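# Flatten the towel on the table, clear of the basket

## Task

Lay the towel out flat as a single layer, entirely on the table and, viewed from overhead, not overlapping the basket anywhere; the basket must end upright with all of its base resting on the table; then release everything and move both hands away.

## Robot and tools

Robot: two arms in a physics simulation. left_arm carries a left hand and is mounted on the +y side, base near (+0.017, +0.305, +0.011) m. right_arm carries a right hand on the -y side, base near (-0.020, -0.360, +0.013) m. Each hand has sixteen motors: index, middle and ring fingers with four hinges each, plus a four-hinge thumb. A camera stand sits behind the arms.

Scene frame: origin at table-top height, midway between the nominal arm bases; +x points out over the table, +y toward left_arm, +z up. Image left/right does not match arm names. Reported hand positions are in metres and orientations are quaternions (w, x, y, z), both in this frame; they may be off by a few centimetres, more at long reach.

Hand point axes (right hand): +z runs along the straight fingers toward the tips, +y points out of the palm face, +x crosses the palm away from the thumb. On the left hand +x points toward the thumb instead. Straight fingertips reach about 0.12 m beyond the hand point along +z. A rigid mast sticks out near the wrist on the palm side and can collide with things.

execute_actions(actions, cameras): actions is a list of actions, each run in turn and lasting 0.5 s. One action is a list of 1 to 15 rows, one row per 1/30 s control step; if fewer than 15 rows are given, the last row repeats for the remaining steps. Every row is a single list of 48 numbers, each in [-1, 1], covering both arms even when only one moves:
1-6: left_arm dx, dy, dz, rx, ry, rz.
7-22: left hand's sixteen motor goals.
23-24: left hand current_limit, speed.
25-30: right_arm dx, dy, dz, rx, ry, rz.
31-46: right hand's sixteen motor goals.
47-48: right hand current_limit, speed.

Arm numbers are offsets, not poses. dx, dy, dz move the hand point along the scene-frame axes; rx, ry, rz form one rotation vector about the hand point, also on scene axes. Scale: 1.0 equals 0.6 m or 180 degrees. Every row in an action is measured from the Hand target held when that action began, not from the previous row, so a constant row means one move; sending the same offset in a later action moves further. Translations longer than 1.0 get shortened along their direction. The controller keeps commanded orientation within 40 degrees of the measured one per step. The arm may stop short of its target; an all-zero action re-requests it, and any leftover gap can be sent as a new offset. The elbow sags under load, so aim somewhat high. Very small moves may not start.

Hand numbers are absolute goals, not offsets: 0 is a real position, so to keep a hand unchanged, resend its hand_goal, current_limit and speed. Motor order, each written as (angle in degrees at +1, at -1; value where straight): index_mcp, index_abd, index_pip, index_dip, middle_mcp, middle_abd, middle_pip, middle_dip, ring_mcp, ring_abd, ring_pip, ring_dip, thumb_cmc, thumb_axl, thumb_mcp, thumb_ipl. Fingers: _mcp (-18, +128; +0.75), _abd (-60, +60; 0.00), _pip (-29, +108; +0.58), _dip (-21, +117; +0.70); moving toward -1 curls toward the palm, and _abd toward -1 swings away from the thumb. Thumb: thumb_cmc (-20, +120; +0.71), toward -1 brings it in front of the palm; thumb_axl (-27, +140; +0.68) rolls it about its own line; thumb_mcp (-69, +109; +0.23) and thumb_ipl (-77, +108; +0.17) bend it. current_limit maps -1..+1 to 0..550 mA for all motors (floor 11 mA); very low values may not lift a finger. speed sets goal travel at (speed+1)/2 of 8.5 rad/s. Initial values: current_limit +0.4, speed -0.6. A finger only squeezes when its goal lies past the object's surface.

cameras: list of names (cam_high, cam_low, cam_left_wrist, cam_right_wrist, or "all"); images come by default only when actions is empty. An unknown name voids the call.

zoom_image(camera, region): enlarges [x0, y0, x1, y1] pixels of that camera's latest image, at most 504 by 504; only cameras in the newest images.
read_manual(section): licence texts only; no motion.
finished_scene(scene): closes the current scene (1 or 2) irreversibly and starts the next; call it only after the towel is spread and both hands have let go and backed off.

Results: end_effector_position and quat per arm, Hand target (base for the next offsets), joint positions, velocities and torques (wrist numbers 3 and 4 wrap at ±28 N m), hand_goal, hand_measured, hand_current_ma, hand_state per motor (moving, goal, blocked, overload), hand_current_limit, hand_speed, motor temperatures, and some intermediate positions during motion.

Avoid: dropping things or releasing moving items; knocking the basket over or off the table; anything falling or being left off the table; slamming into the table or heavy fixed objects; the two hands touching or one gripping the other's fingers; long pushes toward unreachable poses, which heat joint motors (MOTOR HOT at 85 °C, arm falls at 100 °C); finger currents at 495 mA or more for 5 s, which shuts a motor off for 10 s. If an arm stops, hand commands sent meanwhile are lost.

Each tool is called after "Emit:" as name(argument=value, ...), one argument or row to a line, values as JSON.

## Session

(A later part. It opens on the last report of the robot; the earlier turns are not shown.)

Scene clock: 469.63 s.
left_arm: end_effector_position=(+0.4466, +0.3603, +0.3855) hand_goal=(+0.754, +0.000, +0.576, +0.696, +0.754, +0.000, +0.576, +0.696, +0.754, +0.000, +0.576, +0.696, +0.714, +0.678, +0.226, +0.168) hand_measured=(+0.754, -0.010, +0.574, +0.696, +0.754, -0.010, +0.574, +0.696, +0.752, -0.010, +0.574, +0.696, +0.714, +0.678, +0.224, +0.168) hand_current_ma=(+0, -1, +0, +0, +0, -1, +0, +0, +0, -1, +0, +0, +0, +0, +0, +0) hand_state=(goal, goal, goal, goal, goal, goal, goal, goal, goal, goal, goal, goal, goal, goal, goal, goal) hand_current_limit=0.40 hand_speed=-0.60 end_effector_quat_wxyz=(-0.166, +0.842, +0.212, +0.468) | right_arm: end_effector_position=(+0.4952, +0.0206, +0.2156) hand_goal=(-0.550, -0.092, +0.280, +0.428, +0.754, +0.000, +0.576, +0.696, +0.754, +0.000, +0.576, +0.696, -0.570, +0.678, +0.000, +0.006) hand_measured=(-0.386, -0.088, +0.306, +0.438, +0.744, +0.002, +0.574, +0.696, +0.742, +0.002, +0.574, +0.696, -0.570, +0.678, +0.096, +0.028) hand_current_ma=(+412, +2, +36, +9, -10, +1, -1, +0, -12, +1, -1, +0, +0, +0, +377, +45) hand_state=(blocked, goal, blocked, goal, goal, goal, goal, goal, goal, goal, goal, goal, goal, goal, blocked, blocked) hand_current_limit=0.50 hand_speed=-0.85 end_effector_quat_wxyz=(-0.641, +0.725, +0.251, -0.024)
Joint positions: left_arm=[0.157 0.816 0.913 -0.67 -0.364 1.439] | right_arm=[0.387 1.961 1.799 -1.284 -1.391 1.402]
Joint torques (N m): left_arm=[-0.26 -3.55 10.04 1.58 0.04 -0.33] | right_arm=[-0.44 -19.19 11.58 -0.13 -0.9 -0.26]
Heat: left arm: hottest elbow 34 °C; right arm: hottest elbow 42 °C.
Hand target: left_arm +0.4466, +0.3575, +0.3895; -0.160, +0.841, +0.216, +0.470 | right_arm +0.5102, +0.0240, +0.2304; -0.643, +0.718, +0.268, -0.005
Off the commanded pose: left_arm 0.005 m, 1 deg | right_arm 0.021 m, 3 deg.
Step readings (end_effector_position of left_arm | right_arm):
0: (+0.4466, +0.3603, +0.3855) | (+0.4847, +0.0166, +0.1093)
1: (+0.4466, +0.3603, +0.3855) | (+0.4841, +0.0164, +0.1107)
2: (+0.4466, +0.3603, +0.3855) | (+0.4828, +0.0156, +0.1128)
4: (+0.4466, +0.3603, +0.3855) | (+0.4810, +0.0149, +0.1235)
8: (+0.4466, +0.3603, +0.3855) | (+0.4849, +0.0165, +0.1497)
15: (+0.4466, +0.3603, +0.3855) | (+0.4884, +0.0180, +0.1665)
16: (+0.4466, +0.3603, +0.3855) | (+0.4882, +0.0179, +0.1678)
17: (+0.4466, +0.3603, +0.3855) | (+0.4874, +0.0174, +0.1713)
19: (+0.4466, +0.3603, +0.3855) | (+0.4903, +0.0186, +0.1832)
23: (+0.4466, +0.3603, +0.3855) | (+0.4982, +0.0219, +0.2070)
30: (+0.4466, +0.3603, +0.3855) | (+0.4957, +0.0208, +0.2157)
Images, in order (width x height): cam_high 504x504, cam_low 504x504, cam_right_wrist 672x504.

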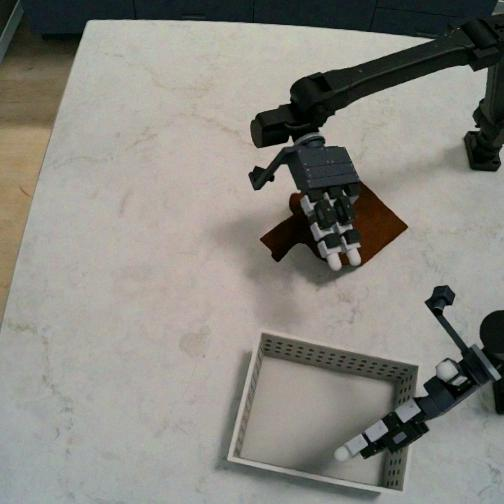

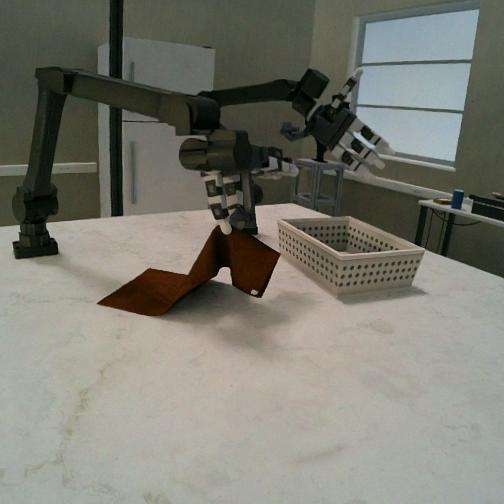

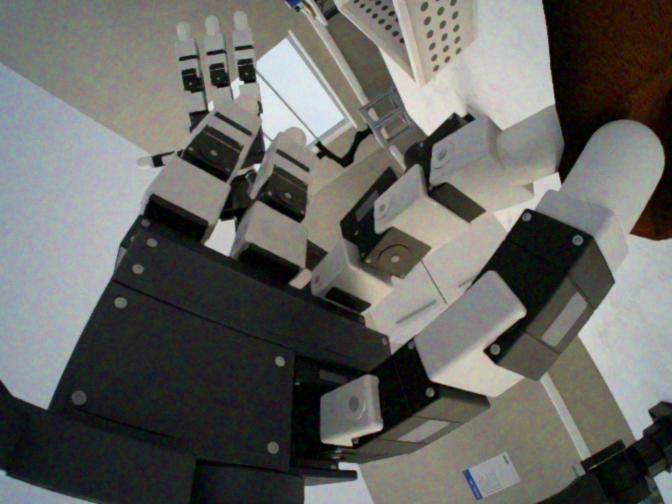

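Emit:
execute_actions(
  actions=[
    [[0,0,0,0,0,0,0.754,0,0.576,0.696,0.754,0,0.576,0.696,0.754,0,0.576,0.696,0.714,0.678,0.226,0.168,0.4,-0.6,-0.017,-0.003,-0.104,0,0,0,-0.55,-0.093,0.28,0.4276,0.754,0,0.576,0.696,0.754,0,0.576,0.696,-0.571,0.678,0.0,0.0054,0.5,-0.85]],
    [[0,0,0,0,0,0,0.754,0,0.576,0.696,0.754,0,0.576,0.696,0.754,0,0.576,0.696,0.714,0.678,0.226,0.168,0.4,-0.6,-0.104,-0.071,-0.03,0,0,0,-0.55,-0.093,0.28,0.4276,0.754,0,0.576,0.696,0.754,0,0.576,0.696,-0.571,0.678,0.0,0.0054,0.5,-0.85]],
  ],
  cameras=["cam_low", "cam_high"],
)

Emit:
zoom_image(
  camera="cam_low",
  region=[90, 200, 310, 340],
)

Emit:
zoom_image(
  camera="cam_high",
  region=[240, 130, 430, 300],
)

Scene clock: 503.67 s.
left_arm: end_effector_position=(+0.4466, +0.3603, +0.3855) hand_goal=(+0.754, +0.000, +0.576, +0.696, +0.754, +0.000, +0.576, +0.696, +0.754, +0.000, +0.576, +0.696, +0.714, +0.678, +0.226, +0.168) hand_measured=(+0.754, -0.010, +0.574, +0.696, +0.754, -0.010, +0.574, +0.696, +0.752, -0.010, +0.574, +0.696, +0.714, +0.678, +0.224, +0.168) hand_current_ma=(+0, -1, +0, +0, +0, -1, +0, +0, +0, -1, +0, +0, +0, +0, +0, +0) hand_state=(goal, goal, goal, goal, goal, goal, goal, goal, goal, goal, goal, goal, goal, goal, goal, goal) hand_current_limit=0.40 hand_speed=-0.60 end_effector_quat_wxyz=(-0.166, +0.842, +0.212, +0.468) | right_arm: end_effector_position=(+0.4235, -0.0189, +0.1334) hand_goal=(-0.550, -0.092, +0.280, +0.428, +0.754, +0.000, +0.576, +0.696, +0.754, +0.000, +0.576, +0.696, -0.570, +0.678, +0.000, +0.006) hand_measured=(-0.386, -0.092, +0.306, +0.438, +0.744, +0.000, +0.574, +0.696, +0.742, +0.000, +0.574, +0.696, -0.570, +0.678, +0.094, +0.028) hand_current_ma=(+412, +0, +38, +10, -11, +0, -1, +0, -12, +0, -1, +0, +0, +0, +373, +45) hand_state=(blocked, goal, blocked, goal, goal, goal, goal, goal, goal, goal, goal, goal, goal, goal, blocked, blocked) hand_current_limit=0.50 hand_speed=-0.85 end_effector_quat_wxyz=(-0.641, +0.724, +0.254, -0.029)
Joint positions: left_arm=[0.157 0.816 0.913 -0.67 -0.364 1.439] | right_arm=[0.37 1.854 1.411 -1.16 -1.392 1.246]
Joint torques (N m): left_arm=[-0.26 -3.55 10.07 1.59 0.04 -0.34] | right_arm=[-0.5 -18.37 8.9 -0.17 -0.9 -0.28]
Heat: left arm: hottest elbow 34 °C; right arm: hottest elbow 44 °C.
Hand target: left_arm +0.4466, +0.3575, +0.3895; -0.160, +0.841, +0.216, +0.470 | right_arm +0.4376, -0.0204, +0.1500; -0.643, +0.718, +0.268, -0.005
Off the commanded pose: left_arm 0.005 m, 1 deg | right_arm 0.022 m, 3 deg.
Step readings (end_effector_position of left_arm | right_arm):
0: (+0.4466, +0.3603, +0.3855) | (+0.4952, +0.0206, +0.2156)
1: (+0.4466, +0.3603, +0.3855) | (+0.4957, +0.0209, +0.2124)
2: (+0.4466, +0.3603, +0.3855) | (+0.4964, +0.0212, +0.2084)
4: (+0.4466, +0.3603, +0.3855) | (+0.4929, +0.0197, +0.1942)
8: (+0.4466, +0.3603, +0.3855) | (+0.4892, +0.0182, +0.1678)
15: (+0.4466, +0.3603, +0.3855) | (+0.4930, +0.0198, +0.1634)
16: (+0.4466, +0.3603, +0.3855) | (+0.4916, +0.0194, +0.1606)
17: (+0.4466, +0.3603, +0.3855) | (+0.4776, +0.0126, +0.1543)
19: (+0.4466, +0.3603, +0.3855) | (+0.4407, -0.0055, +0.1425)
23: (+0.4466, +0.3603, +0.3855) | (+0.4188, -0.0181, +0.1333)
30: (+0.4466, +0.3603, +0.3855) | (+0.4226, -0.0192, +0.1333)
Images, in order (width x height): cam_high 504x504, cam_low 504x504.

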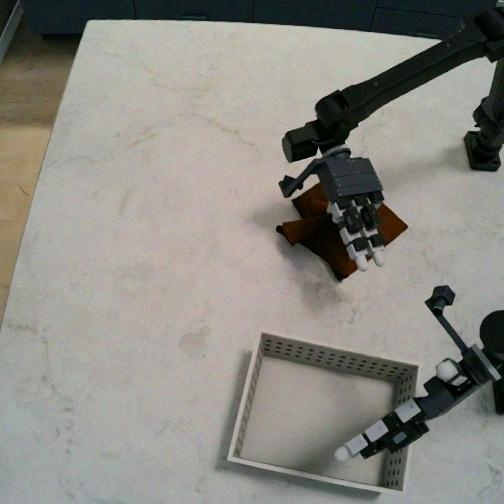

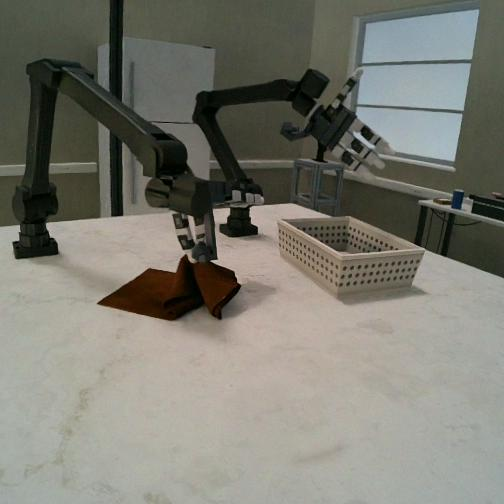

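Scaled by 2.291 from the camera's 504x504 image, which has a finer 720x720 frame.

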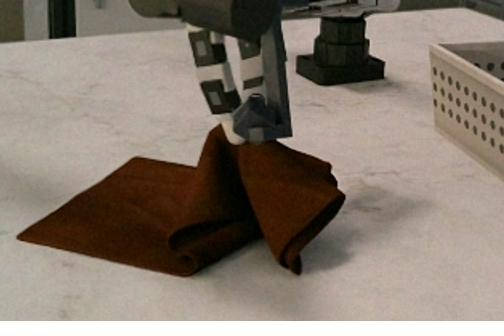

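Scaled by 2.653 from the camera's 504x504 image, which has a finer 720x720 frame.

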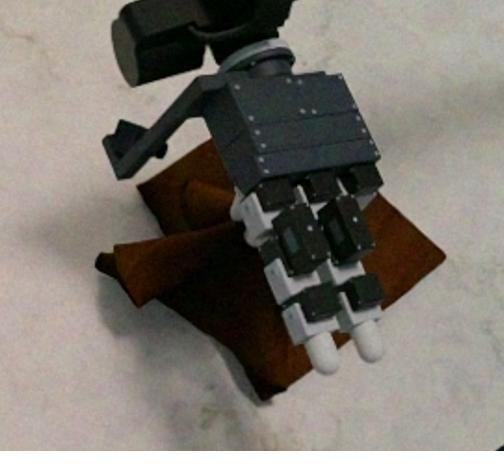

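Emit:
execute_actions(
  actions=[
    [[0,0,0,0,0,0,0.754,0,0.576,0.696,0.754,0,0.576,0.696,0.754,0,0.576,0.696,0.714,0.678,0.226,0.168,0.4,-0.6,0.03,0.01,0.09,0,0,0,-0.55,-0.093,0.28,0.4276,0.754,0,0.576,0.696,0.754,0,0.576,0.696,-0.571,0.678,0.0,0.0054,0.5,-0.85]],
    [[0,0,0,0,0,0,0.754,0,0.576,0.696,0.754,0,0.576,0.696,0.754,0,0.576,0.696,0.714,0.678,0.226,0.168,0.4,-0.6,0.06,0.01,0.06,0,0,0,-0.55,-0.093,0.28,0.4276,0.754,0,0.576,0.696,0.754,0,0.576,0.696,-0.571,0.678,0.0,0.0054,0.5,-0.85]],
    [[0,0,0,0,0,0,0.754,0,0.576,0.696,0.754,0,0.576,0.696,0.754,0,0.576,0.696,0.714,0.678,0.226,0.168,0.4,-0.6,0.07,0.01,0,0,0,0,-0.55,-0.093,0.28,0.4276,0.754,0,0.576,0.696,0.754,0,0.576,0.696,-0.571,0.678,0.0,0.0054,0.5,-0.85]],
    [[0,0,0,0,0,0,0.754,0,0.576,0.696,0.754,0,0.576,0.696,0.754,0,0.576,0.696,0.714,0.678,0.226,0.168,0.4,-0.6,0.06,0.01,0,0,0,0,-0.55,-0.093,0.28,0.4276,0.754,0,0.576,0.696,0.754,0,0.576,0.696,-0.571,0.678,0.0,0.0054,0.5,-0.85]],
  ],
  cameras=["cam_low", "cam_high"],
)

Emit:
zoom_image(
  camera="cam_low",
  region=[90, 200, 310, 340],
)

Scene clock: 521.30 s.
left_arm: end_effector_position=(+0.4466, +0.3603, +0.3855) hand_goal=(+0.754, +0.000, +0.576, +0.696, +0.754, +0.000, +0.576, +0.696, +0.754, +0.000, +0.576, +0.696, +0.714, +0.678, +0.226, +0.168) hand_measured=(+0.754, -0.010, +0.574, +0.696, +0.754, -0.010, +0.574, +0.696, +0.752, -0.010, +0.574, +0.696, +0.714, +0.678, +0.224, +0.168) hand_current_ma=(+0, -1, +0, +0, +0, -1, +0, +0, +0, -1, +0, +0, +0, +0, +0, +0) hand_state=(goal, goal, goal, goal, goal, goal, goal, goal, goal, goal, goal, goal, goal, goal, goal, goal) hand_current_limit=0.40 hand_speed=-0.60 end_effector_quat_wxyz=(-0.166, +0.842, +0.212, +0.468) | right_arm: end_effector_position=(+0.5546, +0.0051, +0.2295) hand_goal=(-0.550, -0.092, +0.280, +0.428, +0.754, +0.000, +0.576, +0.696, +0.754, +0.000, +0.576, +0.696, -0.570, +0.678, +0.000, +0.006) hand_measured=(-0.386, -0.084, +0.306, +0.438, +0.744, +0.002, +0.574, +0.696, +0.742, +0.002, +0.574, +0.696, -0.568, +0.678, +0.094, +0.028) hand_current_ma=(+413, +5, +40, +10, -11, +1, -1, +0, -13, +1, -1, +0, +0, +0, +371, +45) hand_state=(blocked, goal, blocked, goal, goal, goal, goal, goal, goal, goal, goal, goal, goal, goal, blocked, blocked) hand_current_limit=0.50 hand_speed=-0.85 end_effector_quat_wxyz=(-0.640, +0.727, +0.250, -0.018)
Joint positions: left_arm=[0.157 0.816 0.913 -0.67 -0.364 1.439] | right_arm=[0.331 2.16 2.161 -1.686 -1.388 1.151]
Joint torques (N m): left_arm=[-0.26 -3.55 10.07 1.58 0.04 -0.34] | right_arm=[-0.5 -20.78 11.3 -0.47 -0.92 -0.26]
Heat: left arm: hottest elbow 34 °C; right arm: hottest elbow 44 °C.
Hand target: left_arm +0.4466, +0.3575, +0.3895; -0.160, +0.841, +0.216, +0.470 | right_arm +0.5696, +0.0036, +0.2400; -0.643, +0.718, +0.268, -0.005
Off the commanded pose: left_arm 0.005 m, 1 deg | right_arm 0.018 m, 3 deg.
joint sent to its limit (right arm) — joint 4 (wrist pitch), lower limit. The joint targets are off in position, not in orientation.
Step readings (end_effector_position of left_arm | right_arm):
0: (+0.4466, +0.3603, +0.3855) | (+0.4235, -0.0189, +0.1334)
1: (+0.4466, +0.3603, +0.3855) | (+0.4236, -0.0188, +0.1355)
2: (+0.4466, +0.3603, +0.3855) | (+0.4233, -0.0189, +0.1397)
4: (+0.4466, +0.3603, +0.3855) | (+0.4290, -0.0167, +0.1545)
8: (+0.4466, +0.3603, +0.3855) | (+0.4405, -0.0122, +0.1820)
15: (+0.4466, +0.3603, +0.3855) | (+0.4389, -0.0128, +0.1908)
16: (+0.4466, +0.3603, +0.3855) | (+0.4397, -0.0126, +0.1932)
17: (+0.4466, +0.3603, +0.3855) | (+0.4439, -0.0119, +0.1967)
19: (+0.4466, +0.3603, +0.3855) | (+0.4602, -0.0074, +0.2109)
23: (+0.4466, +0.3603, +0.3855) | (+0.4766, -0.0069, +0.2354)
30: (+0.4466, +0.3603, +0.3855) | (+0.4763, -0.0136, +0.2380)
31: (+0.4466, +0.3603, +0.3855) | (+0.4785, -0.0140, +0.2363)
32: (+0.4466, +0.3603, +0.3855) | (+0.4853, -0.0105, +0.2363)
34: (+0.4466, +0.3603, +0.3855) | (+0.5049, -0.0034, +0.2346)
38: (+0.4466, +0.3603, +0.3855) | (+0.5202, -0.0018, +0.2263)
45: (+0.4466, +0.3603, +0.3855) | (+0.5170, -0.0069, +0.2238)
46: (+0.4466, +0.3603, +0.3855) | (+0.5191, -0.0064, +0.2254)
47: (+0.4466, +0.3603, +0.3855) | (+0.5270, -0.0036, +0.2294)
49: (+0.4466, +0.3603, +0.3855) | (+0.5449, +0.0027, +0.2358)
53: (+0.4466, +0.3603, +0.3855) | (+0.5564, +0.0057, +0.2384)
60: (+0.4466, +0.3603, +0.3855) | (+0.5549, +0.0052, +0.2294)
Images, in order (width x height): cam_high 504x504, cam_low 504x504.

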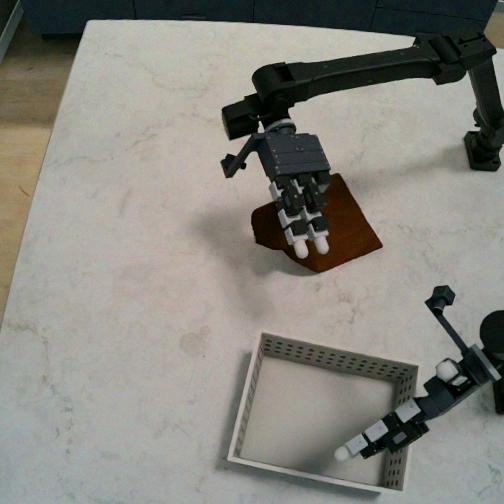

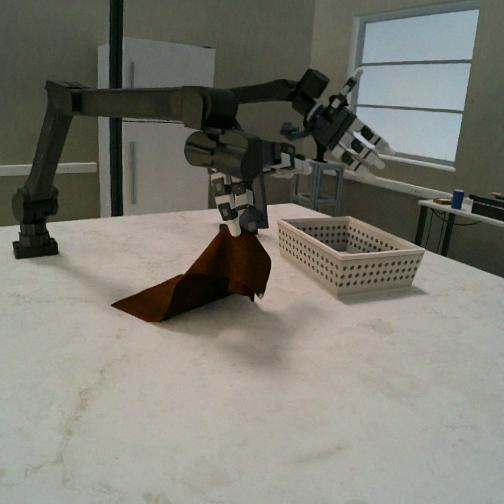

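Scaled by 2.291 from the camera's 504x504 image, which has a finer 720x720 frame.

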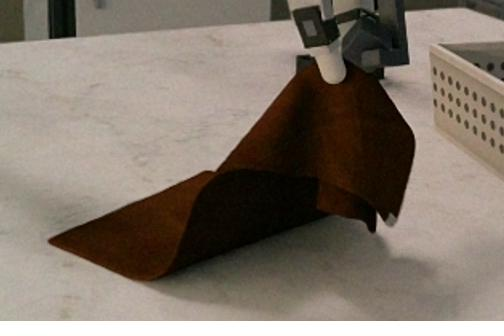

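Emit:
execute_actions(
  actions=[
    [[0,0,0,0,0,0,0.754,0,0.576,0.696,0.754,0,0.576,0.696,0.754,0,0.576,0.696,0.714,0.678,0.226,0.168,0.4,-0.6,-0.0239,-0.0945,-0.02,0,0,-0.0361,-0.55,-0.093,0.28,0.4276,0.754,0,0.576,0.696,0.754,0,0.576,0.696,-0.571,0.678,0.0,0.0054,0.5,-0.85]],
    [[0,0,0,0,0,0,0.754,0,0.576,0.696,0.754,0,0.576,0.696,0.754,0,0.576,0.696,0.714,0.678,0.226,0.168,0.4,-0.6,-0.0239,-0.0945,-0.01,0,0,-0.0361,-0.55,-0.093,0.28,0.4276,0.754,0,0.576,0.696,0.754,0,0.576,0.696,-0.571,0.678,0.0,0.0054,0.5,-0.85]],
    [[0,0,0,0,0,0,0.754,0,0.576,0.696,0.754,0,0.576,0.696,0.754,0,0.576,0.696,0.714,0.678,0.226,0.168,0.4,-0.6,-0.0239,-0.0945,0,0,0,-0.0361,-0.55,-0.093,0.28,0.4276,0.754,0,0.576,0.696,0.754,0,0.576,0.696,-0.571,0.678,0.0,0.0054,0.5,-0.85]],
    [[0,0,0,0,0,0,0.754,0,0.576,0.696,0.754,0,0.576,0.696,0.754,0,0.576,0.696,0.714,0.678,0.226,0.168,0.4,-0.6,-0.0239,-0.0945,0,0,0,-0.0361,-0.55,-0.093,0.28,0.4276,0.754,0,0.576,0.696,0.754,0,0.576,0.696,-0.571,0.678,0.0,0.0054,0.5,-0.85]],
  ],
  cameras=["cam_low", "cam_high"],
)

Scene clock: 545.27 s.
left_arm: end_effector_position=(+0.4466, +0.3603, +0.3855) hand_goal=(+0.754, +0.000, +0.576, +0.696, +0.754, +0.000, +0.576, +0.696, +0.754, +0.000, +0.576, +0.696, +0.714, +0.678, +0.226, +0.168) hand_measured=(+0.754, -0.010, +0.574, +0.696, +0.754, -0.010, +0.574, +0.696, +0.752, -0.010, +0.574, +0.696, +0.714, +0.678, +0.224, +0.168) hand_current_ma=(+0, -1, +0, +0, +0, -1, +0, +0, +0, -1, +0, +0, +0, +0, +0, +0) hand_state=(goal, goal, goal, goal, goal, goal, goal, goal, goal, goal, goal, goal, goal, goal, goal, goal) hand_current_limit=0.40 hand_speed=-0.60 end_effector_quat_wxyz=(-0.166, +0.842, +0.212, +0.468) | right_arm: end_effector_position=(+0.5093, -0.2294, +0.2105) hand_goal=(-0.550, -0.092, +0.280, +0.428, +0.754, +0.000, +0.576, +0.696, +0.754, +0.000, +0.576, +0.696, -0.570, +0.678, +0.000, +0.006) hand_measured=(-0.386, -0.090, +0.308, +0.440, +0.744, +0.000, +0.574, +0.696, +0.744, +0.000, +0.574, +0.696, -0.570, +0.678, +0.092, +0.028) hand_current_ma=(+412, +1, +43, +11, -11, +0, -1, +0, -12, +0, -1, +0, +0, +0, +361, +46) hand_state=(blocked, goal, blocked, goal, goal, goal, goal, goal, goal, goal, goal, goal, goal, goal, blocked, blocked) hand_current_limit=0.50 hand_speed=-0.85 end_effector_quat_wxyz=(-0.630, +0.761, +0.085, +0.129)
Joint positions: left_arm=[0.157 0.816 0.913 -0.67 -0.364 1.439] | right_arm=[-0.052 1.673 1.368 -1.016 -1.391 1.511]
Joint torques (N m): left_arm=[-0.26 -3.55 10.06 1.59 0.04 -0.33] | right_arm=[0.62 -16.97 8.39 1.17 -0.7 0.11]
Heat: left arm: hottest elbow 35 °C; right arm: hottest elbow 45 °C.
Hand target: left_arm +0.4466, +0.3575, +0.3895; -0.160, +0.841, +0.216, +0.470 | right_arm +0.5123, -0.2232, +0.2220; -0.628, +0.759, +0.100, +0.140
Off the commanded pose: left_arm 0.005 m, 1 deg | right_arm 0.013 m, 2 deg.
Step readings (end_effector_position of left_arm | right_arm):
0: (+0.4466, +0.3603, +0.3855) | (+0.5546, +0.0051, +0.2295)
1: (+0.4466, +0.3603, +0.3855) | (+0.5554, +0.0040, +0.2272)
2: (+0.4466, +0.3603, +0.3855) | (+0.5498, +0.0001, +0.2236)
4: (+0.4466, +0.3603, +0.3855) | (+0.5347, -0.0174, +0.2144)
8: (+0.4466, +0.3603, +0.3855) | (+0.5451, -0.0466, +0.2076)
15: (+0.4466, +0.3603, +0.3855) | (+0.5616, -0.0674, +0.2131)
16: (+0.4466, +0.3603, +0.3855) | (+0.5607, -0.0663, +0.2119)
17: (+0.4466, +0.3603, +0.3855) | (+0.5529, -0.0698, +0.2089)
19: (+0.4466, +0.3603, +0.3855) | (+0.5312, -0.0816, +0.2029)
23: (+0.4466, +0.3603, +0.3855) | (+0.5318, -0.1029, +0.2034)
30: (+0.4466, +0.3603, +0.3855) | (+0.5440, -0.1165, +0.2133)
31: (+0.4466, +0.3603, +0.3855) | (+0.5433, -0.1165, +0.2122)
32: (+0.4466, +0.3603, +0.3855) | (+0.5379, -0.1200, +0.2096)
34: (+0.4466, +0.3603, +0.3855) | (+0.5194, -0.1343, +0.2034)
38: (+0.4466, +0.3603, +0.3855) | (+0.5193, -0.1622, +0.2052)
45: (+0.4466, +0.3603, +0.3855) | (+0.5291, -0.1753, +0.2129)
46: (+0.4466, +0.3603, +0.3855) | (+0.5286, -0.1752, +0.2127)
47: (+0.4466, +0.3603, +0.3855) | (+0.5240, -0.1782, +0.2099)
49: (+0.4466, +0.3603, +0.3855) | (+0.5076, -0.1914, +0.2046)
53: (+0.4466, +0.3603, +0.3855) | (+0.5049, -0.2205, +0.2060)
60: (+0.4466, +0.3603, +0.3855) | (+0.5101, -0.2311, +0.2105)
Images, in order (width x height): cam_high 504x504, cam_low 504x504.

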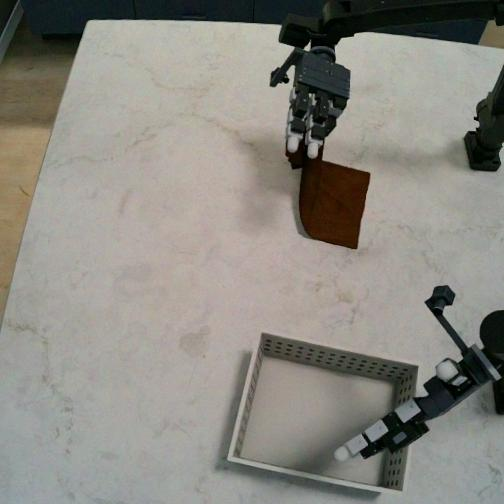

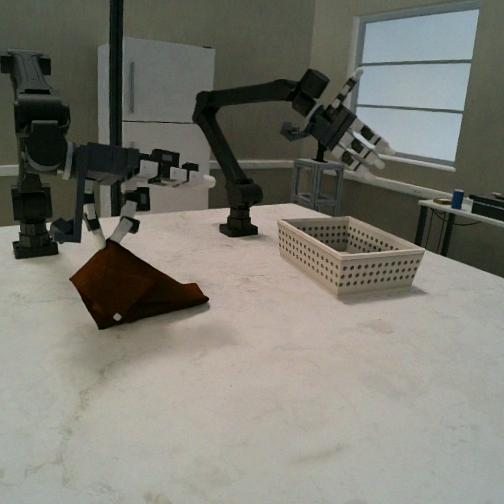

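Emit:
zoom_image(
  camera="cam_low",
  region=[40, 220, 230, 350],
)

Emit:
zoom_image(
  camera="cam_high",
  region=[240, 100, 430, 270],
)

Scaled by 2.653 from the camera's 504x504 image, which has a finer 720x720 frame.

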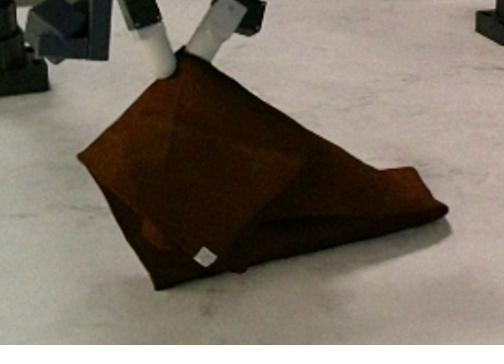

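Scaled by 2.653 from the camera's 504x504 image, which has a finer 720x720 frame.

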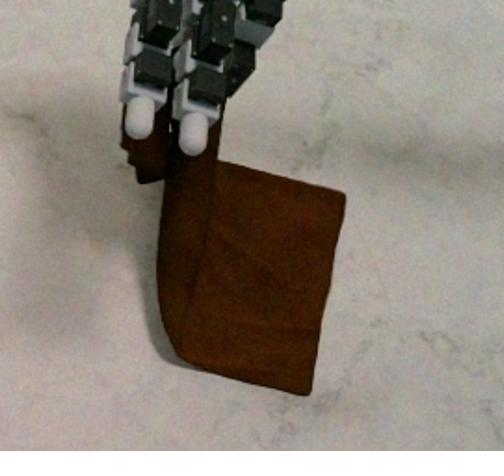

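Emit:
execute_actions(
  actions=[
    [[0,0,0,0,0,0,0.754,0,0.576,0.696,0.754,0,0.576,0.696,0.754,0,0.576,0.696,0.714,0.678,0.226,0.168,0.4,-0.6,-0.0,-0.0945,0,0,0,-0.0361,-0.55,-0.093,0.28,0.4276,0.754,0,0.576,0.696,0.754,0,0.576,0.696,-0.571,0.678,0.0,0.0054,0.5,-0.85]],
    [[0,0,0,0,0,0,0.754,0,0.576,0.696,0.754,0,0.576,0.696,0.754,0,0.576,0.696,0.714,0.678,0.226,0.168,0.4,-0.6,-0.0,-0.0945,0,0,0,-0.0361,-0.55,-0.093,0.28,0.4276,0.754,0,0.576,0.696,0.754,0,0.576,0.696,-0.571,0.678,0.0,0.0054,0.5,-0.85]],
    [[0,0,0,0,0,0,0.754,0,0.576,0.696,0.754,0,0.576,0.696,0.754,0,0.576,0.696,0.714,0.678,0.226,0.168,0.4,-0.6,-0.0239,-0.0945,0,0,0,-0.0361,-0.55,-0.093,0.28,0.4276,0.754,0,0.576,0.696,0.754,0,0.576,0.696,-0.571,0.678,0.0,0.0054,0.5,-0.85]],
    [[0,0,0,0,0,0,0.754,0,0.576,0.696,0.754,0,0.576,0.696,0.754,0,0.576,0.696,0.714,0.678,0.226,0.168,0.4,-0.6,-0.0239,-0.0945,0,0,0,-0.0361,-0.55,-0.093,0.28,0.4276,0.754,0,0.576,0.696,0.754,0,0.576,0.696,-0.571,0.678,0.0,0.0054,0.5,-0.85]],
  ],
  cameras=["cam_low", "cam_high"],
)

Emit:
zoom_image(
  camera="cam_high",
  region=[220, 0, 430, 250],
)

Scene clock: 557.10 s.
left_arm: end_effector_position=(+0.4466, +0.3603, +0.3855) hand_goal=(+0.754, +0.000, +0.576, +0.696, +0.754, +0.000, +0.576, +0.696, +0.754, +0.000, +0.576, +0.696, +0.714, +0.678, +0.226, +0.168) hand_measured=(+0.754, -0.010, +0.574, +0.696, +0.754, -0.010, +0.574, +0.696, +0.752, -0.010, +0.574, +0.696, +0.714, +0.678, +0.224, +0.168) hand_current_ma=(+0, -1, +0, +0, +0, -1, +0, +0, +0, -1, +0, +0, +0, +0, +0, +0) hand_state=(goal, goal, goal, goal, goal, goal, goal, goal, goal, goal, goal, goal, goal, goal, goal, goal) hand_current_limit=0.40 hand_speed=-0.60 end_effector_quat_wxyz=(-0.166, +0.842, +0.212, +0.468) | right_arm: end_effector_position=(+0.4798, -0.4553, +0.2091) hand_goal=(-0.550, -0.092, +0.280, +0.428, +0.754, +0.000, +0.576, +0.696, +0.754, +0.000, +0.576, +0.696, -0.570, +0.678, +0.000, +0.006) hand_measured=(-0.386, -0.090, +0.308, +0.440, +0.744, +0.000, +0.574, +0.696, +0.744, +0.000, +0.574, +0.696, -0.570, +0.678, +0.092, +0.028) hand_current_ma=(+412, +1, +44, +11, -11, +0, -1, +0, -12, +0, -1, +0, +0, +0, +358, +48) hand_state=(blocked, goal, blocked, goal, goal, goal, goal, goal, goal, goal, goal, goal, goal, goal, blocked, blocked) hand_current_limit=0.50 hand_speed=-0.85 end_effector_quat_wxyz=(-0.583, +0.761, -0.093, +0.269)
Joint positions: left_arm=[0.157 0.816 0.913 -0.67 -0.364 1.439] | right_arm=[-0.503 1.567 1.232 -0.931 -1.385 1.57]
Joint torques (N m): left_arm=[-0.26 -3.55 10.04 1.59 0.04 -0.34] | right_arm=[0.91 -15.38 8.69 0.18 -0.8 -0.21]
Heat: left arm: hottest elbow 35 °C; right arm: hottest elbow 45 °C.
Hand target: left_arm +0.4466, +0.3575, +0.3895; -0.160, +0.841, +0.216, +0.470 | right_arm +0.4836, -0.4500, +0.2220; -0.580, +0.762, -0.074, +0.278
Off the commanded pose: left_arm 0.005 m, 1 deg | right_arm 0.015 m, 2 deg.
Step readings (end_effector_position of left_arm | right_arm):
0: (+0.4466, +0.3603, +0.3855) | (+0.5093, -0.2294, +0.2105)
1: (+0.4466, +0.3603, +0.3855) | (+0.5089, -0.2294, +0.2096)
2: (+0.4466, +0.3603, +0.3855) | (+0.5084, -0.2333, +0.2088)
4: (+0.4466, +0.3603, +0.3855) | (+0.5048, -0.2477, +0.2067)
8: (+0.4466, +0.3603, +0.3855) | (+0.5077, -0.2796, +0.2085)
15: (+0.4466, +0.3603, +0.3855) | (+0.5085, -0.2876, +0.2087)
16: (+0.4466, +0.3603, +0.3855) | (+0.5088, -0.2877, +0.2090)
17: (+0.4466, +0.3603, +0.3855) | (+0.5088, -0.2908, +0.2084)
19: (+0.4466, +0.3603, +0.3855) | (+0.5068, -0.3041, +0.2075)
23: (+0.4466, +0.3603, +0.3855) | (+0.5083, -0.3362, +0.2087)
30: (+0.4466, +0.3603, +0.3855) | (+0.5080, -0.3443, +0.2078)
31: (+0.4466, +0.3603, +0.3855) | (+0.5075, -0.3433, +0.2082)
32: (+0.4466, +0.3603, +0.3855) | (+0.5055, -0.3466, +0.2079)
34: (+0.4466, +0.3603, +0.3855) | (+0.4978, -0.3596, +0.2059)
38: (+0.4466, +0.3603, +0.3855) | (+0.4937, -0.3934, +0.2086)
45: (+0.4466, +0.3603, +0.3855) | (+0.4932, -0.4005, +0.2086)
46: (+0.4466, +0.3603, +0.3855) | (+0.4927, -0.3995, +0.2087)
47: (+0.4466, +0.3603, +0.3855) | (+0.4909, -0.4026, +0.2086)
49: (+0.4466, +0.3603, +0.3855) | (+0.4862, -0.4170, +0.2083)
53: (+0.4466, +0.3603, +0.3855) | (+0.4807, -0.4507, +0.2091)
60: (+0.4466, +0.3603, +0.3855) | (+0.4795, -0.4568, +0.2091)
Images, in order (width x height): cam_high 504x504, cam_low 504x504.

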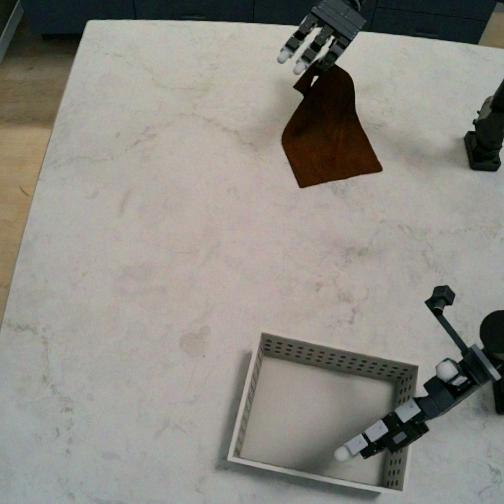

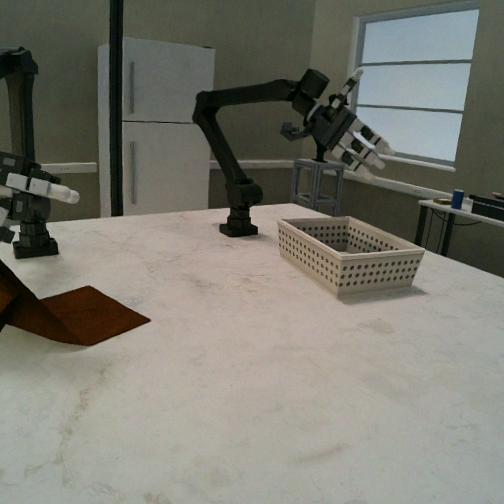

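Scaled by 2.016 from the camera's 504x504 image, which has a finer 720x720 frame.

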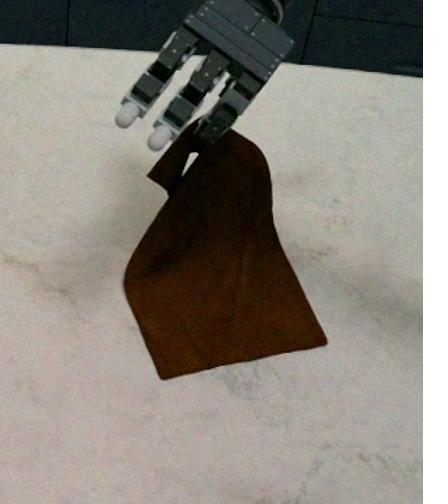

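Emit:
execute_actions(
  actions=[
    [[0,0,0,0,0,0,0.754,0,0.576,0.696,0.754,0,0.576,0.696,0.754,0,0.576,0.696,0.714,0.678,0.226,0.168,0.4,-0.6,-0.01,-0.03,-0.07,0,0,0,-0.55,-0.093,0.28,0.4276,0.754,0,0.576,0.696,0.754,0,0.576,0.696,-0.571,0.678,0.0,0.0054,0.5,-0.85]],
    [[0,0,0,0,0,0,0.754,0,0.576,0.696,0.754,0,0.576,0.696,0.754,0,0.576,0.696,0.714,0.678,0.226,0.168,0.4,-0.6,0.0,0.03,-0.05,0,0,0,-0.55,-0.093,0.28,0.4276,0.754,0,0.576,0.696,0.754,0,0.576,0.696,-0.571,0.678,0.0,0.0054,0.5,-0.85]],
    [[0,0,0,0,0,0,0.754,0,0.576,0.696,0.754,0,0.576,0.696,0.754,0,0.576,0.696,0.714,0.678,0.226,0.168,0.4,-0.6,0,0.05,-0.04,0,0,0,-0.55,-0.093,0.28,0.4276,0.754,0,0.576,0.696,0.754,0,0.576,0.696,-0.571,0.678,0.0,0.0054,0.5,-0.85]],
  ],
  cameras=["cam_low", "cam_high"],
)

Emit:
zoom_image(
  camera="cam_high",
  region=[220, 0, 430, 250],
)

Scene clock: 577.77 s.
left_arm: end_effector_position=(+0.4466, +0.3603, +0.3855) hand_goal=(+0.754, +0.000, +0.576, +0.696, +0.754, +0.000, +0.576, +0.696, +0.754, +0.000, +0.576, +0.696, +0.714, +0.678, +0.226, +0.168) hand_measured=(+0.754, -0.010, +0.574, +0.696, +0.754, -0.010, +0.574, +0.696, +0.752, -0.010, +0.574, +0.696, +0.714, +0.678, +0.224, +0.168) hand_current_ma=(+0, -1, +0, +0, +0, -1, +0, +0, +0, -1, +0, +0, +0, +0, +0, +0) hand_state=(goal, goal, goal, goal, goal, goal, goal, goal, goal, goal, goal, goal, goal, goal, goal, goal) hand_current_limit=0.40 hand_speed=-0.60 end_effector_quat_wxyz=(-0.166, +0.842, +0.212, +0.468) | right_arm: end_effector_position=(+0.4740, -0.4147, +0.1166) hand_goal=(-0.550, -0.092, +0.280, +0.428, +0.754, +0.000, +0.576, +0.696, +0.754, +0.000, +0.576, +0.696, -0.570, +0.678, +0.000, +0.006) hand_measured=(-0.388, -0.088, +0.308, +0.440, +0.744, +0.000, +0.574, +0.696, +0.742, +0.000, +0.574, +0.696, -0.570, +0.678, +0.092, +0.030) hand_current_ma=(+412, +1, +44, +11, -11, +0, -1, +0, -12, +0, -1, +0, +0, +0, +358, +49) hand_state=(blocked, goal, blocked, goal, goal, goal, goal, goal, goal, goal, goal, goal, goal, goal, blocked, blocked) hand_current_limit=0.50 hand_speed=-0.85 end_effector_quat_wxyz=(-0.586, +0.763, -0.077, +0.261)
Joint positions: left_arm=[0.157 0.816 0.913 -0.67 -0.364 1.439] | right_arm=[-0.431 1.613 1 -0.474 -1.369 1.746]
Joint torques (N m): left_arm=[-0.26 -3.55 10.04 1.58 0.04 -0.33] | right_arm=[-0.21 -14.92 7.21 1.58 -0.58 0.1]
Motor temperatures (°C): left_arm=[25 32 35 24 21 22] | right_arm=[27 29 44 23 23 23]
Heat: left arm: hottest elbow 35 °C; right arm: hottest elbow 44 °C.
Hand target: left_arm +0.4466, +0.3575, +0.3895; -0.160, +0.841, +0.216, +0.470 | right_arm +0.4776, -0.4200, +0.1260; -0.580, +0.762, -0.074, +0.278
Off the commanded pose: left_arm 0.005 m, 1 deg | right_arm 0.011 m, 2 deg.
Step readings (end_effector_position of left_arm | right_arm):
0: (+0.4466, +0.3603, +0.3855) | (+0.4798, -0.4553, +0.2091)
1: (+0.4466, +0.3603, +0.3855) | (+0.4794, -0.4551, +0.2066)
2: (+0.4466, +0.3603, +0.3855) | (+0.4795, -0.4550, +0.2045)
4: (+0.4466, +0.3603, +0.3855) | (+0.4759, -0.4558, +0.1969)
8: (+0.4466, +0.3603, +0.3855) | (+0.4720, -0.4596, +0.1804)
15: (+0.4466, +0.3603, +0.3855) | (+0.4682, -0.4626, +0.1735)
16: (+0.4466, +0.3603, +0.3855) | (+0.4681, -0.4623, +0.1716)
17: (+0.4466, +0.3603, +0.3855) | (+0.4706, -0.4629, +0.1683)
19: (+0.4466, +0.3603, +0.3855) | (+0.4719, -0.4603, +0.1603)
23: (+0.4466, +0.3603, +0.3855) | (+0.4703, -0.4543, +0.1499)
30: (+0.4466, +0.3603, +0.3855) | (+0.4738, -0.4537, +0.1503)
31: (+0.4466, +0.3603, +0.3855) | (+0.4743, -0.4537, +0.1488)
32: (+0.4466, +0.3603, +0.3855) | (+0.4769, -0.4521, +0.1453)
34: (+0.4466, +0.3603, +0.3855) | (+0.4762, -0.4429, +0.1350)
38: (+0.4466, +0.3603, +0.3855) | (+0.4712, -0.4192, +0.1189)
45: (+0.4466, +0.3603, +0.3855) | (+0.4757, -0.4148, +0.1169)
Images, in order (width x height): cam_high 504x504, cam_low 504x504.

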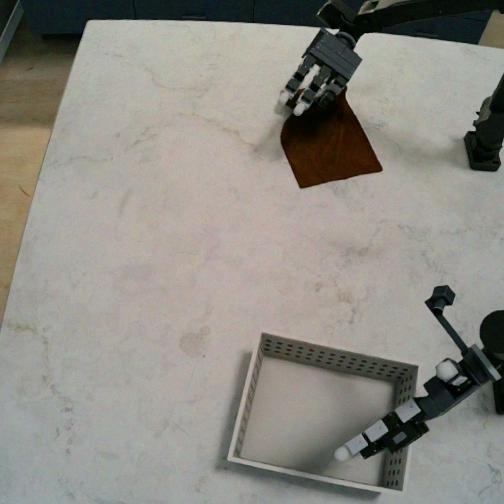

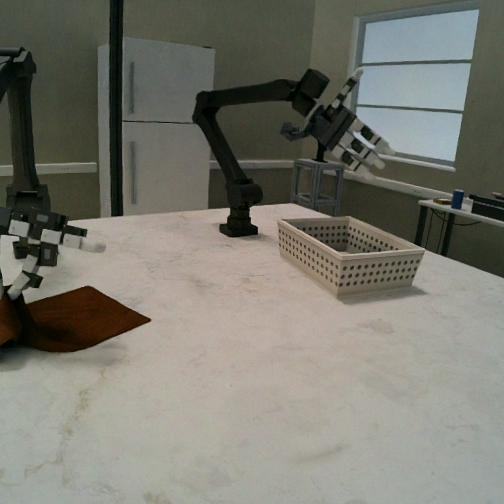

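Scaled by 2.016 from the camera's 504x504 image, which has a finer 720x720 frame.

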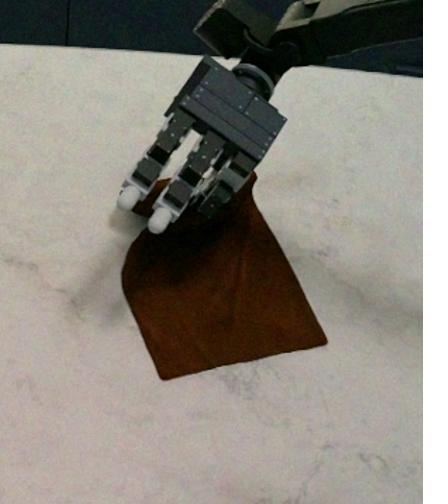

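Emit:
execute_actions(
  actions=[
    [[0,0,0,0,0,0,0.754,0,0.576,0.696,0.754,0,0.576,0.696,0.754,0,0.576,0.696,0.714,0.678,0.226,0.168,0.4,-0.6,0,0.05,-0.05,0,0,0,-0.55,-0.093,0.28,0.4276,0.754,0,0.576,0.696,0.754,0,0.576,0.696,-0.571,0.678,0.0,0.0054,0.5,-0.85]],
    [[0,0,0,0,0,0,0.754,0,0.576,0.696,0.754,0,0.576,0.696,0.754,0,0.576,0.696,0.714,0.678,0.226,0.168,0.4,-0.6,0.0,0.03,-0.06,0,0,0,-0.55,-0.093,0.28,0.4276,0.754,0,0.576,0.696,0.754,0,0.576,0.696,-0.571,0.678,0.0,0.0054,0.5,-0.85]],
    [[0,0,0,0,0,0,0.754,0,0.576,0.696,0.754,0,0.576,0.696,0.754,0,0.576,0.696,0.714,0.678,0.226,0.168,0.4,-0.6,0,0,0,0,0,0,-0.15,-0.093,0.14,0.4276,0.754,0,0.576,0.696,0.754,0,0.576,0.696,-0.571,0.678,0.27,0.0054,0.4,-0.8]],
    [[0,0,0,0,0,0,0.754,0,0.576,0.696,0.754,0,0.576,0.696,0.754,0,0.576,0.696,0.714,0.678,0.226,0.168,0.4,-0.6,0,0,0.1,0,0,0,-0.0685,-0.093,0.0657,0.4276,0.754,0,0.576,0.696,0.754,0,0.576,0.696,-0.571,0.678,0.337,0.0054,0.4,-0.6]],
    [[0,0,0,0,0,0,0.754,0,0.576,0.696,0.754,0,0.576,0.696,0.754,0,0.576,0.696,0.714,0.678,0.226,0.168,0.4,-0.6,-0.04,-0.06,0.1,0,0,0,-0.0685,-0.093,0.0657,0.4276,0.754,0,0.576,0.696,0.754,0,0.576,0.696,-0.571,0.678,0.337,0.0054,0.4,-0.6]],
    [[0,0,0,0,0,0,0.754,0,0.576,0.696,0.754,0,0.576,0.696,0.754,0,0.576,0.696,0.714,0.678,0.226,0.168,0.4,-0.6,-0.08,-0.1,0.1,0,0,0,-0.0685,-0.093,0.0657,0.4276,0.754,0,0.576,0.696,0.754,0,0.576,0.696,-0.571,0.678,0.337,0.0054,0.4,-0.6]],
  ],
  cameras=["cam_low", "cam_high"],
)

Emit:
zoom_image(
  camera="cam_high",
  region=[220, 0, 430, 250],
)

Scene clock: 589.03 s.
left_arm: end_effector_position=(+0.4466, +0.3603, +0.3855) hand_goal=(+0.754, +0.000, +0.576, +0.696, +0.754, +0.000, +0.576, +0.696, +0.754, +0.000, +0.576, +0.696, +0.714, +0.678, +0.226, +0.168) hand_measured=(+0.754, -0.010, +0.574, +0.696, +0.754, -0.010, +0.574, +0.696, +0.752, -0.010, +0.574, +0.696, +0.714, +0.678, +0.224, +0.168) hand_current_ma=(+0, -1, +0, +0, +0, -1, +0, +0, +0, -1, +0, +0, +0, +0, +0, +0) hand_state=(goal, goal, goal, goal, goal, goal, goal, goal, goal, goal, goal, goal, goal, goal, goal, goal) hand_current_limit=0.40 hand_speed=-0.60 end_effector_quat_wxyz=(-0.166, +0.842, +0.212, +0.468) | right_arm: end_effector_position=(+0.3929, -0.4585, +0.2234) hand_goal=(-0.068, -0.092, +0.066, +0.428, +0.754, +0.000, +0.576, +0.696, +0.754, +0.000, +0.576, +0.696, -0.570, +0.678, +0.338, +0.006) hand_measured=(-0.072, -0.092, +0.068, +0.430, +0.740, +0.000, +0.574, +0.696, +0.740, +0.000, +0.574, +0.696, -0.568, +0.678, +0.336, +0.006) hand_current_ma=(-3, +0, +1, +1, -17, +0, -1, +0, -17, +0, -1, +0, +1, +0, -1, +0) hand_state=(goal, goal, goal, goal, goal, goal, goal, goal, goal, goal, goal, goal, goal, goal, goal, goal) hand_current_limit=0.40 hand_speed=-0.60 end_effector_quat_wxyz=(-0.577, +0.754, -0.125, +0.289)
Joint positions: left_arm=[0.157 0.816 0.913 -0.67 -0.364 1.439] | right_arm=[-0.617 1.377 1.069 -1.151 -1.401 1.384]
Joint torques (N m): left_arm=[-0.26 -3.55 10.06 1.59 0.04 -0.33] | right_arm=[0.38 -9.93 11.12 -0.16 -0.72 -0.25]
Heat: left arm: hottest elbow 35 °C; right arm: hottest elbow 44 °C.
Hand target: left_arm +0.4466, +0.3575, +0.3895; -0.160, +0.841, +0.216, +0.470 | right_arm +0.4056, -0.4680, +0.2400; -0.580, +0.762, -0.074, +0.278
Off the commanded pose: left_arm 0.005 m, 1 deg | right_arm 0.023 m, 6 deg.
Step readings (end_effector_position of left_arm | right_arm):
0: (+0.4466, +0.3603, +0.3855) | (+0.4740, -0.4147, +0.1166)
1: (+0.4466, +0.3603, +0.3855) | (+0.4741, -0.4153, +0.1143)
2: (+0.4466, +0.3603, +0.3855) | (+0.4773, -0.4156, +0.1111)
4: (+0.4466, +0.3603, +0.3855) | (+0.4766, -0.4093, +0.1021)
8: (+0.4466, +0.3603, +0.3855) | (+0.4708, -0.3907, +0.0902)
15: (+0.4466, +0.3603, +0.3855) | (+0.4746, -0.3863, +0.0916)
16: (+0.4466, +0.3603, +0.3855) | (+0.4760, -0.3874, +0.0903)
17: (+0.4466, +0.3603, +0.3855) | (+0.4787, -0.3888, +0.0874)
19: (+0.4466, +0.3603, +0.3855) | (+0.4783, -0.3860, +0.0792)
23: (+0.4466, +0.3603, +0.3855) | (+0.4722, -0.3767, +0.0612)
30: (+0.4466, +0.3603, +0.3855) | (+0.4743, -0.3739, +0.0609)
31: (+0.4466, +0.3603, +0.3855) | (+0.4743, -0.3738, +0.0610)
32: (+0.4466, +0.3603, +0.3855) | (+0.4744, -0.3738, +0.0611)
34: (+0.4466, +0.3603, +0.3855) | (+0.4744, -0.3738, +0.0613)
38: (+0.4466, +0.3603, +0.3855) | (+0.4741, -0.3736, +0.0612)
45: (+0.4466, +0.3603, +0.3855) | (+0.4740, -0.3735, +0.0612)
46: (+0.4466, +0.3603, +0.3855) | (+0.4732, -0.3736, +0.0621)
47: (+0.4466, +0.3603, +0.3855) | (+0.4664, -0.3712, +0.0646)
49: (+0.4466, +0.3603, +0.3855) | (+0.4610, -0.3693, +0.0771)
53: (+0.4466, +0.3603, +0.3855) | (+0.4649, -0.3706, +0.1068)
60: (+0.4466, +0.3603, +0.3855) | (+0.4677, -0.3716, +0.1124)
61: (+0.4466, +0.3603, +0.3855) | (+0.4655, -0.3714, +0.1140)
62: (+0.4466, +0.3603, +0.3855) | (+0.4540, -0.3685, +0.1179)
64: (+0.4466, +0.3603, +0.3855) | (+0.4396, -0.3761, +0.1300)
68: (+0.4466, +0.3603, +0.3855) | (+0.4340, -0.4021, +0.1597)
75: (+0.4466, +0.3603, +0.3855) | (+0.4378, -0.4073, +0.1707)
76: (+0.4466, +0.3603, +0.3855) | (+0.4347, -0.4054, +0.1716)
77: (+0.4466, +0.3603, +0.3855) | (+0.4227, -0.4047, +0.1776)
79: (+0.4466, +0.3603, +0.3855) | (+0.4050, -0.4221, +0.1889)
83: (+0.4466, +0.3603, +0.3855) | (+0.3868, -0.4643, +0.2188)
90: (+0.4466, +0.3603, +0.3855) | (+0.3887, -0.4619, +0.2328)
Images, in order (width x height): cam_high 504x504, cam_low 504x504.

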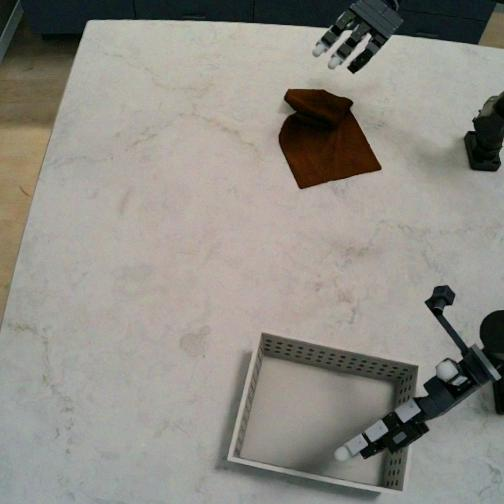

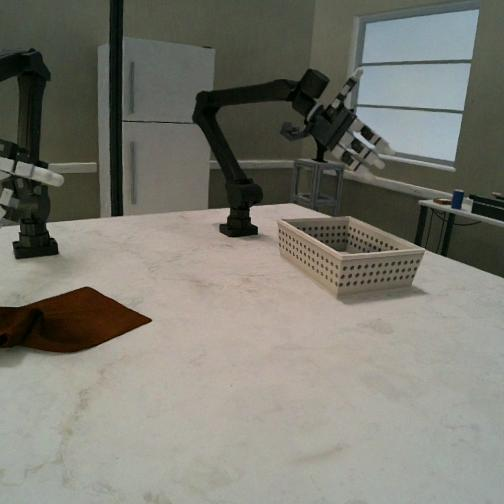

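Scaled by 2.016 from the camera's 504x504 image, which has a finer 720x720 frame.

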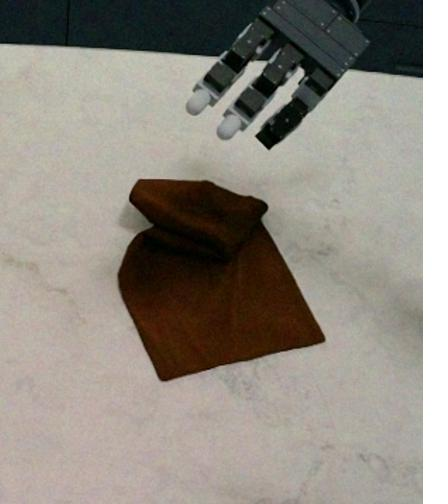

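Emit:
execute_actions(
  actions=[],
  cameras=["cam_right_wrist", "cam_high"],
)

Emit:
zoom_image(
  camera="cam_high",
  region=[260, 70, 390, 200],
)

Scene clock: 592.83 s.
left_arm: end_effector_position=(+0.4466, +0.3603, +0.3855) hand_goal=(+0.754, +0.000, +0.576, +0.696, +0.754, +0.000, +0.576, +0.696, +0.754, +0.000, +0.576, +0.696, +0.714, +0.678, +0.226, +0.168) hand_measured=(+0.754, -0.010, +0.574, +0.696, +0.754, -0.010, +0.574, +0.696, +0.752, -0.010, +0.574, +0.696, +0.714, +0.678, +0.224, +0.168) hand_current_ma=(+0, -1, +0, +0, +0, -1, +0, +0, +0, -1, +0, +0, +0, +0, +0, +0) hand_state=(goal, goal, goal, goal, goal, goal, goal, goal, goal, goal, goal, goal, goal, goal, goal, goal) hand_current_limit=0.40 hand_speed=-0.60 end_effector_quat_wxyz=(-0.166, +0.842, +0.212, +0.468) | right_arm: end_effector_position=(+0.3929, -0.4585, +0.2234) hand_goal=(-0.068, -0.092, +0.066, +0.428, +0.754, +0.000, +0.576, +0.696, +0.754, +0.000, +0.576, +0.696, -0.570, +0.678, +0.338, +0.006) hand_measured=(-0.072, -0.092, +0.068, +0.430, +0.740, +0.000, +0.574, +0.696, +0.740, +0.000, +0.574, +0.696, -0.568, +0.678, +0.336, +0.006) hand_current_ma=(-3, +0, +1, +1, -17, +0, -1, +0, -17, +0, -1, +0, +1, +0, -1, +0) hand_state=(goal, goal, goal, goal, goal, goal, goal, goal, goal, goal, goal, goal, goal, goal, goal, goal) hand_current_limit=0.40 hand_speed=-0.60 end_effector_quat_wxyz=(-0.577, +0.754, -0.125, +0.289)
Joint positions: left_arm=[0.157 0.816 0.913 -0.67 -0.364 1.439] | right_arm=[-0.617 1.377 1.069 -1.151 -1.401 1.384]
Joint velocities: within noise
Joint torques (N m): left_arm=[-0.32 -3.6 10.06 1.59 0.04 -0.33] | right_arm=[0.38 -9.88 11.17 -0.2 -0.72 -0.25]
Motor temperatures (°C): left_arm=[25 32 35 24 21 22] | right_arm=[27 29 44 23 23 23]
Heat: left arm: hottest elbow 35 °C; right arm: hottest elbow 44 °C.
Hand target: left_arm +0.4466, +0.3575, +0.3895; -0.160, +0.841, +0.216, +0.470 | right_arm +0.4056, -0.4680, +0.2400; -0.580, +0.762, -0.074, +0.278
Off the commanded pose: left_arm 0.005 m, 1 deg | right_arm 0.023 m, 6 deg.
Images, in order (width x height): cam_high 504x504, cam_right_wrist 672x504.

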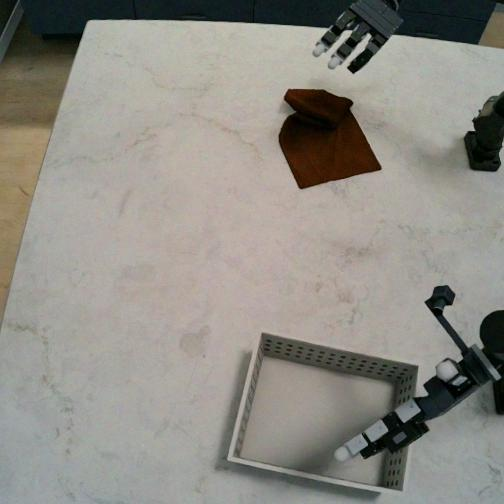

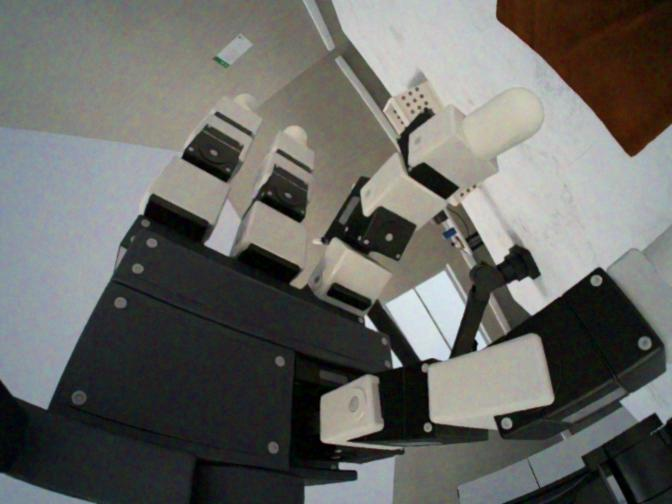

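Scaled by 3.877 from the camera's 504x504 image, which has a finer 720x720 frame.

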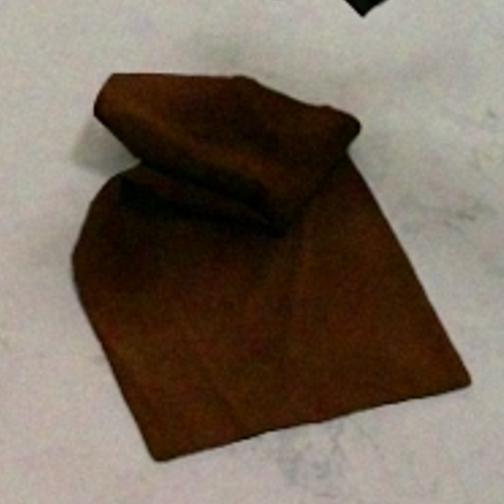

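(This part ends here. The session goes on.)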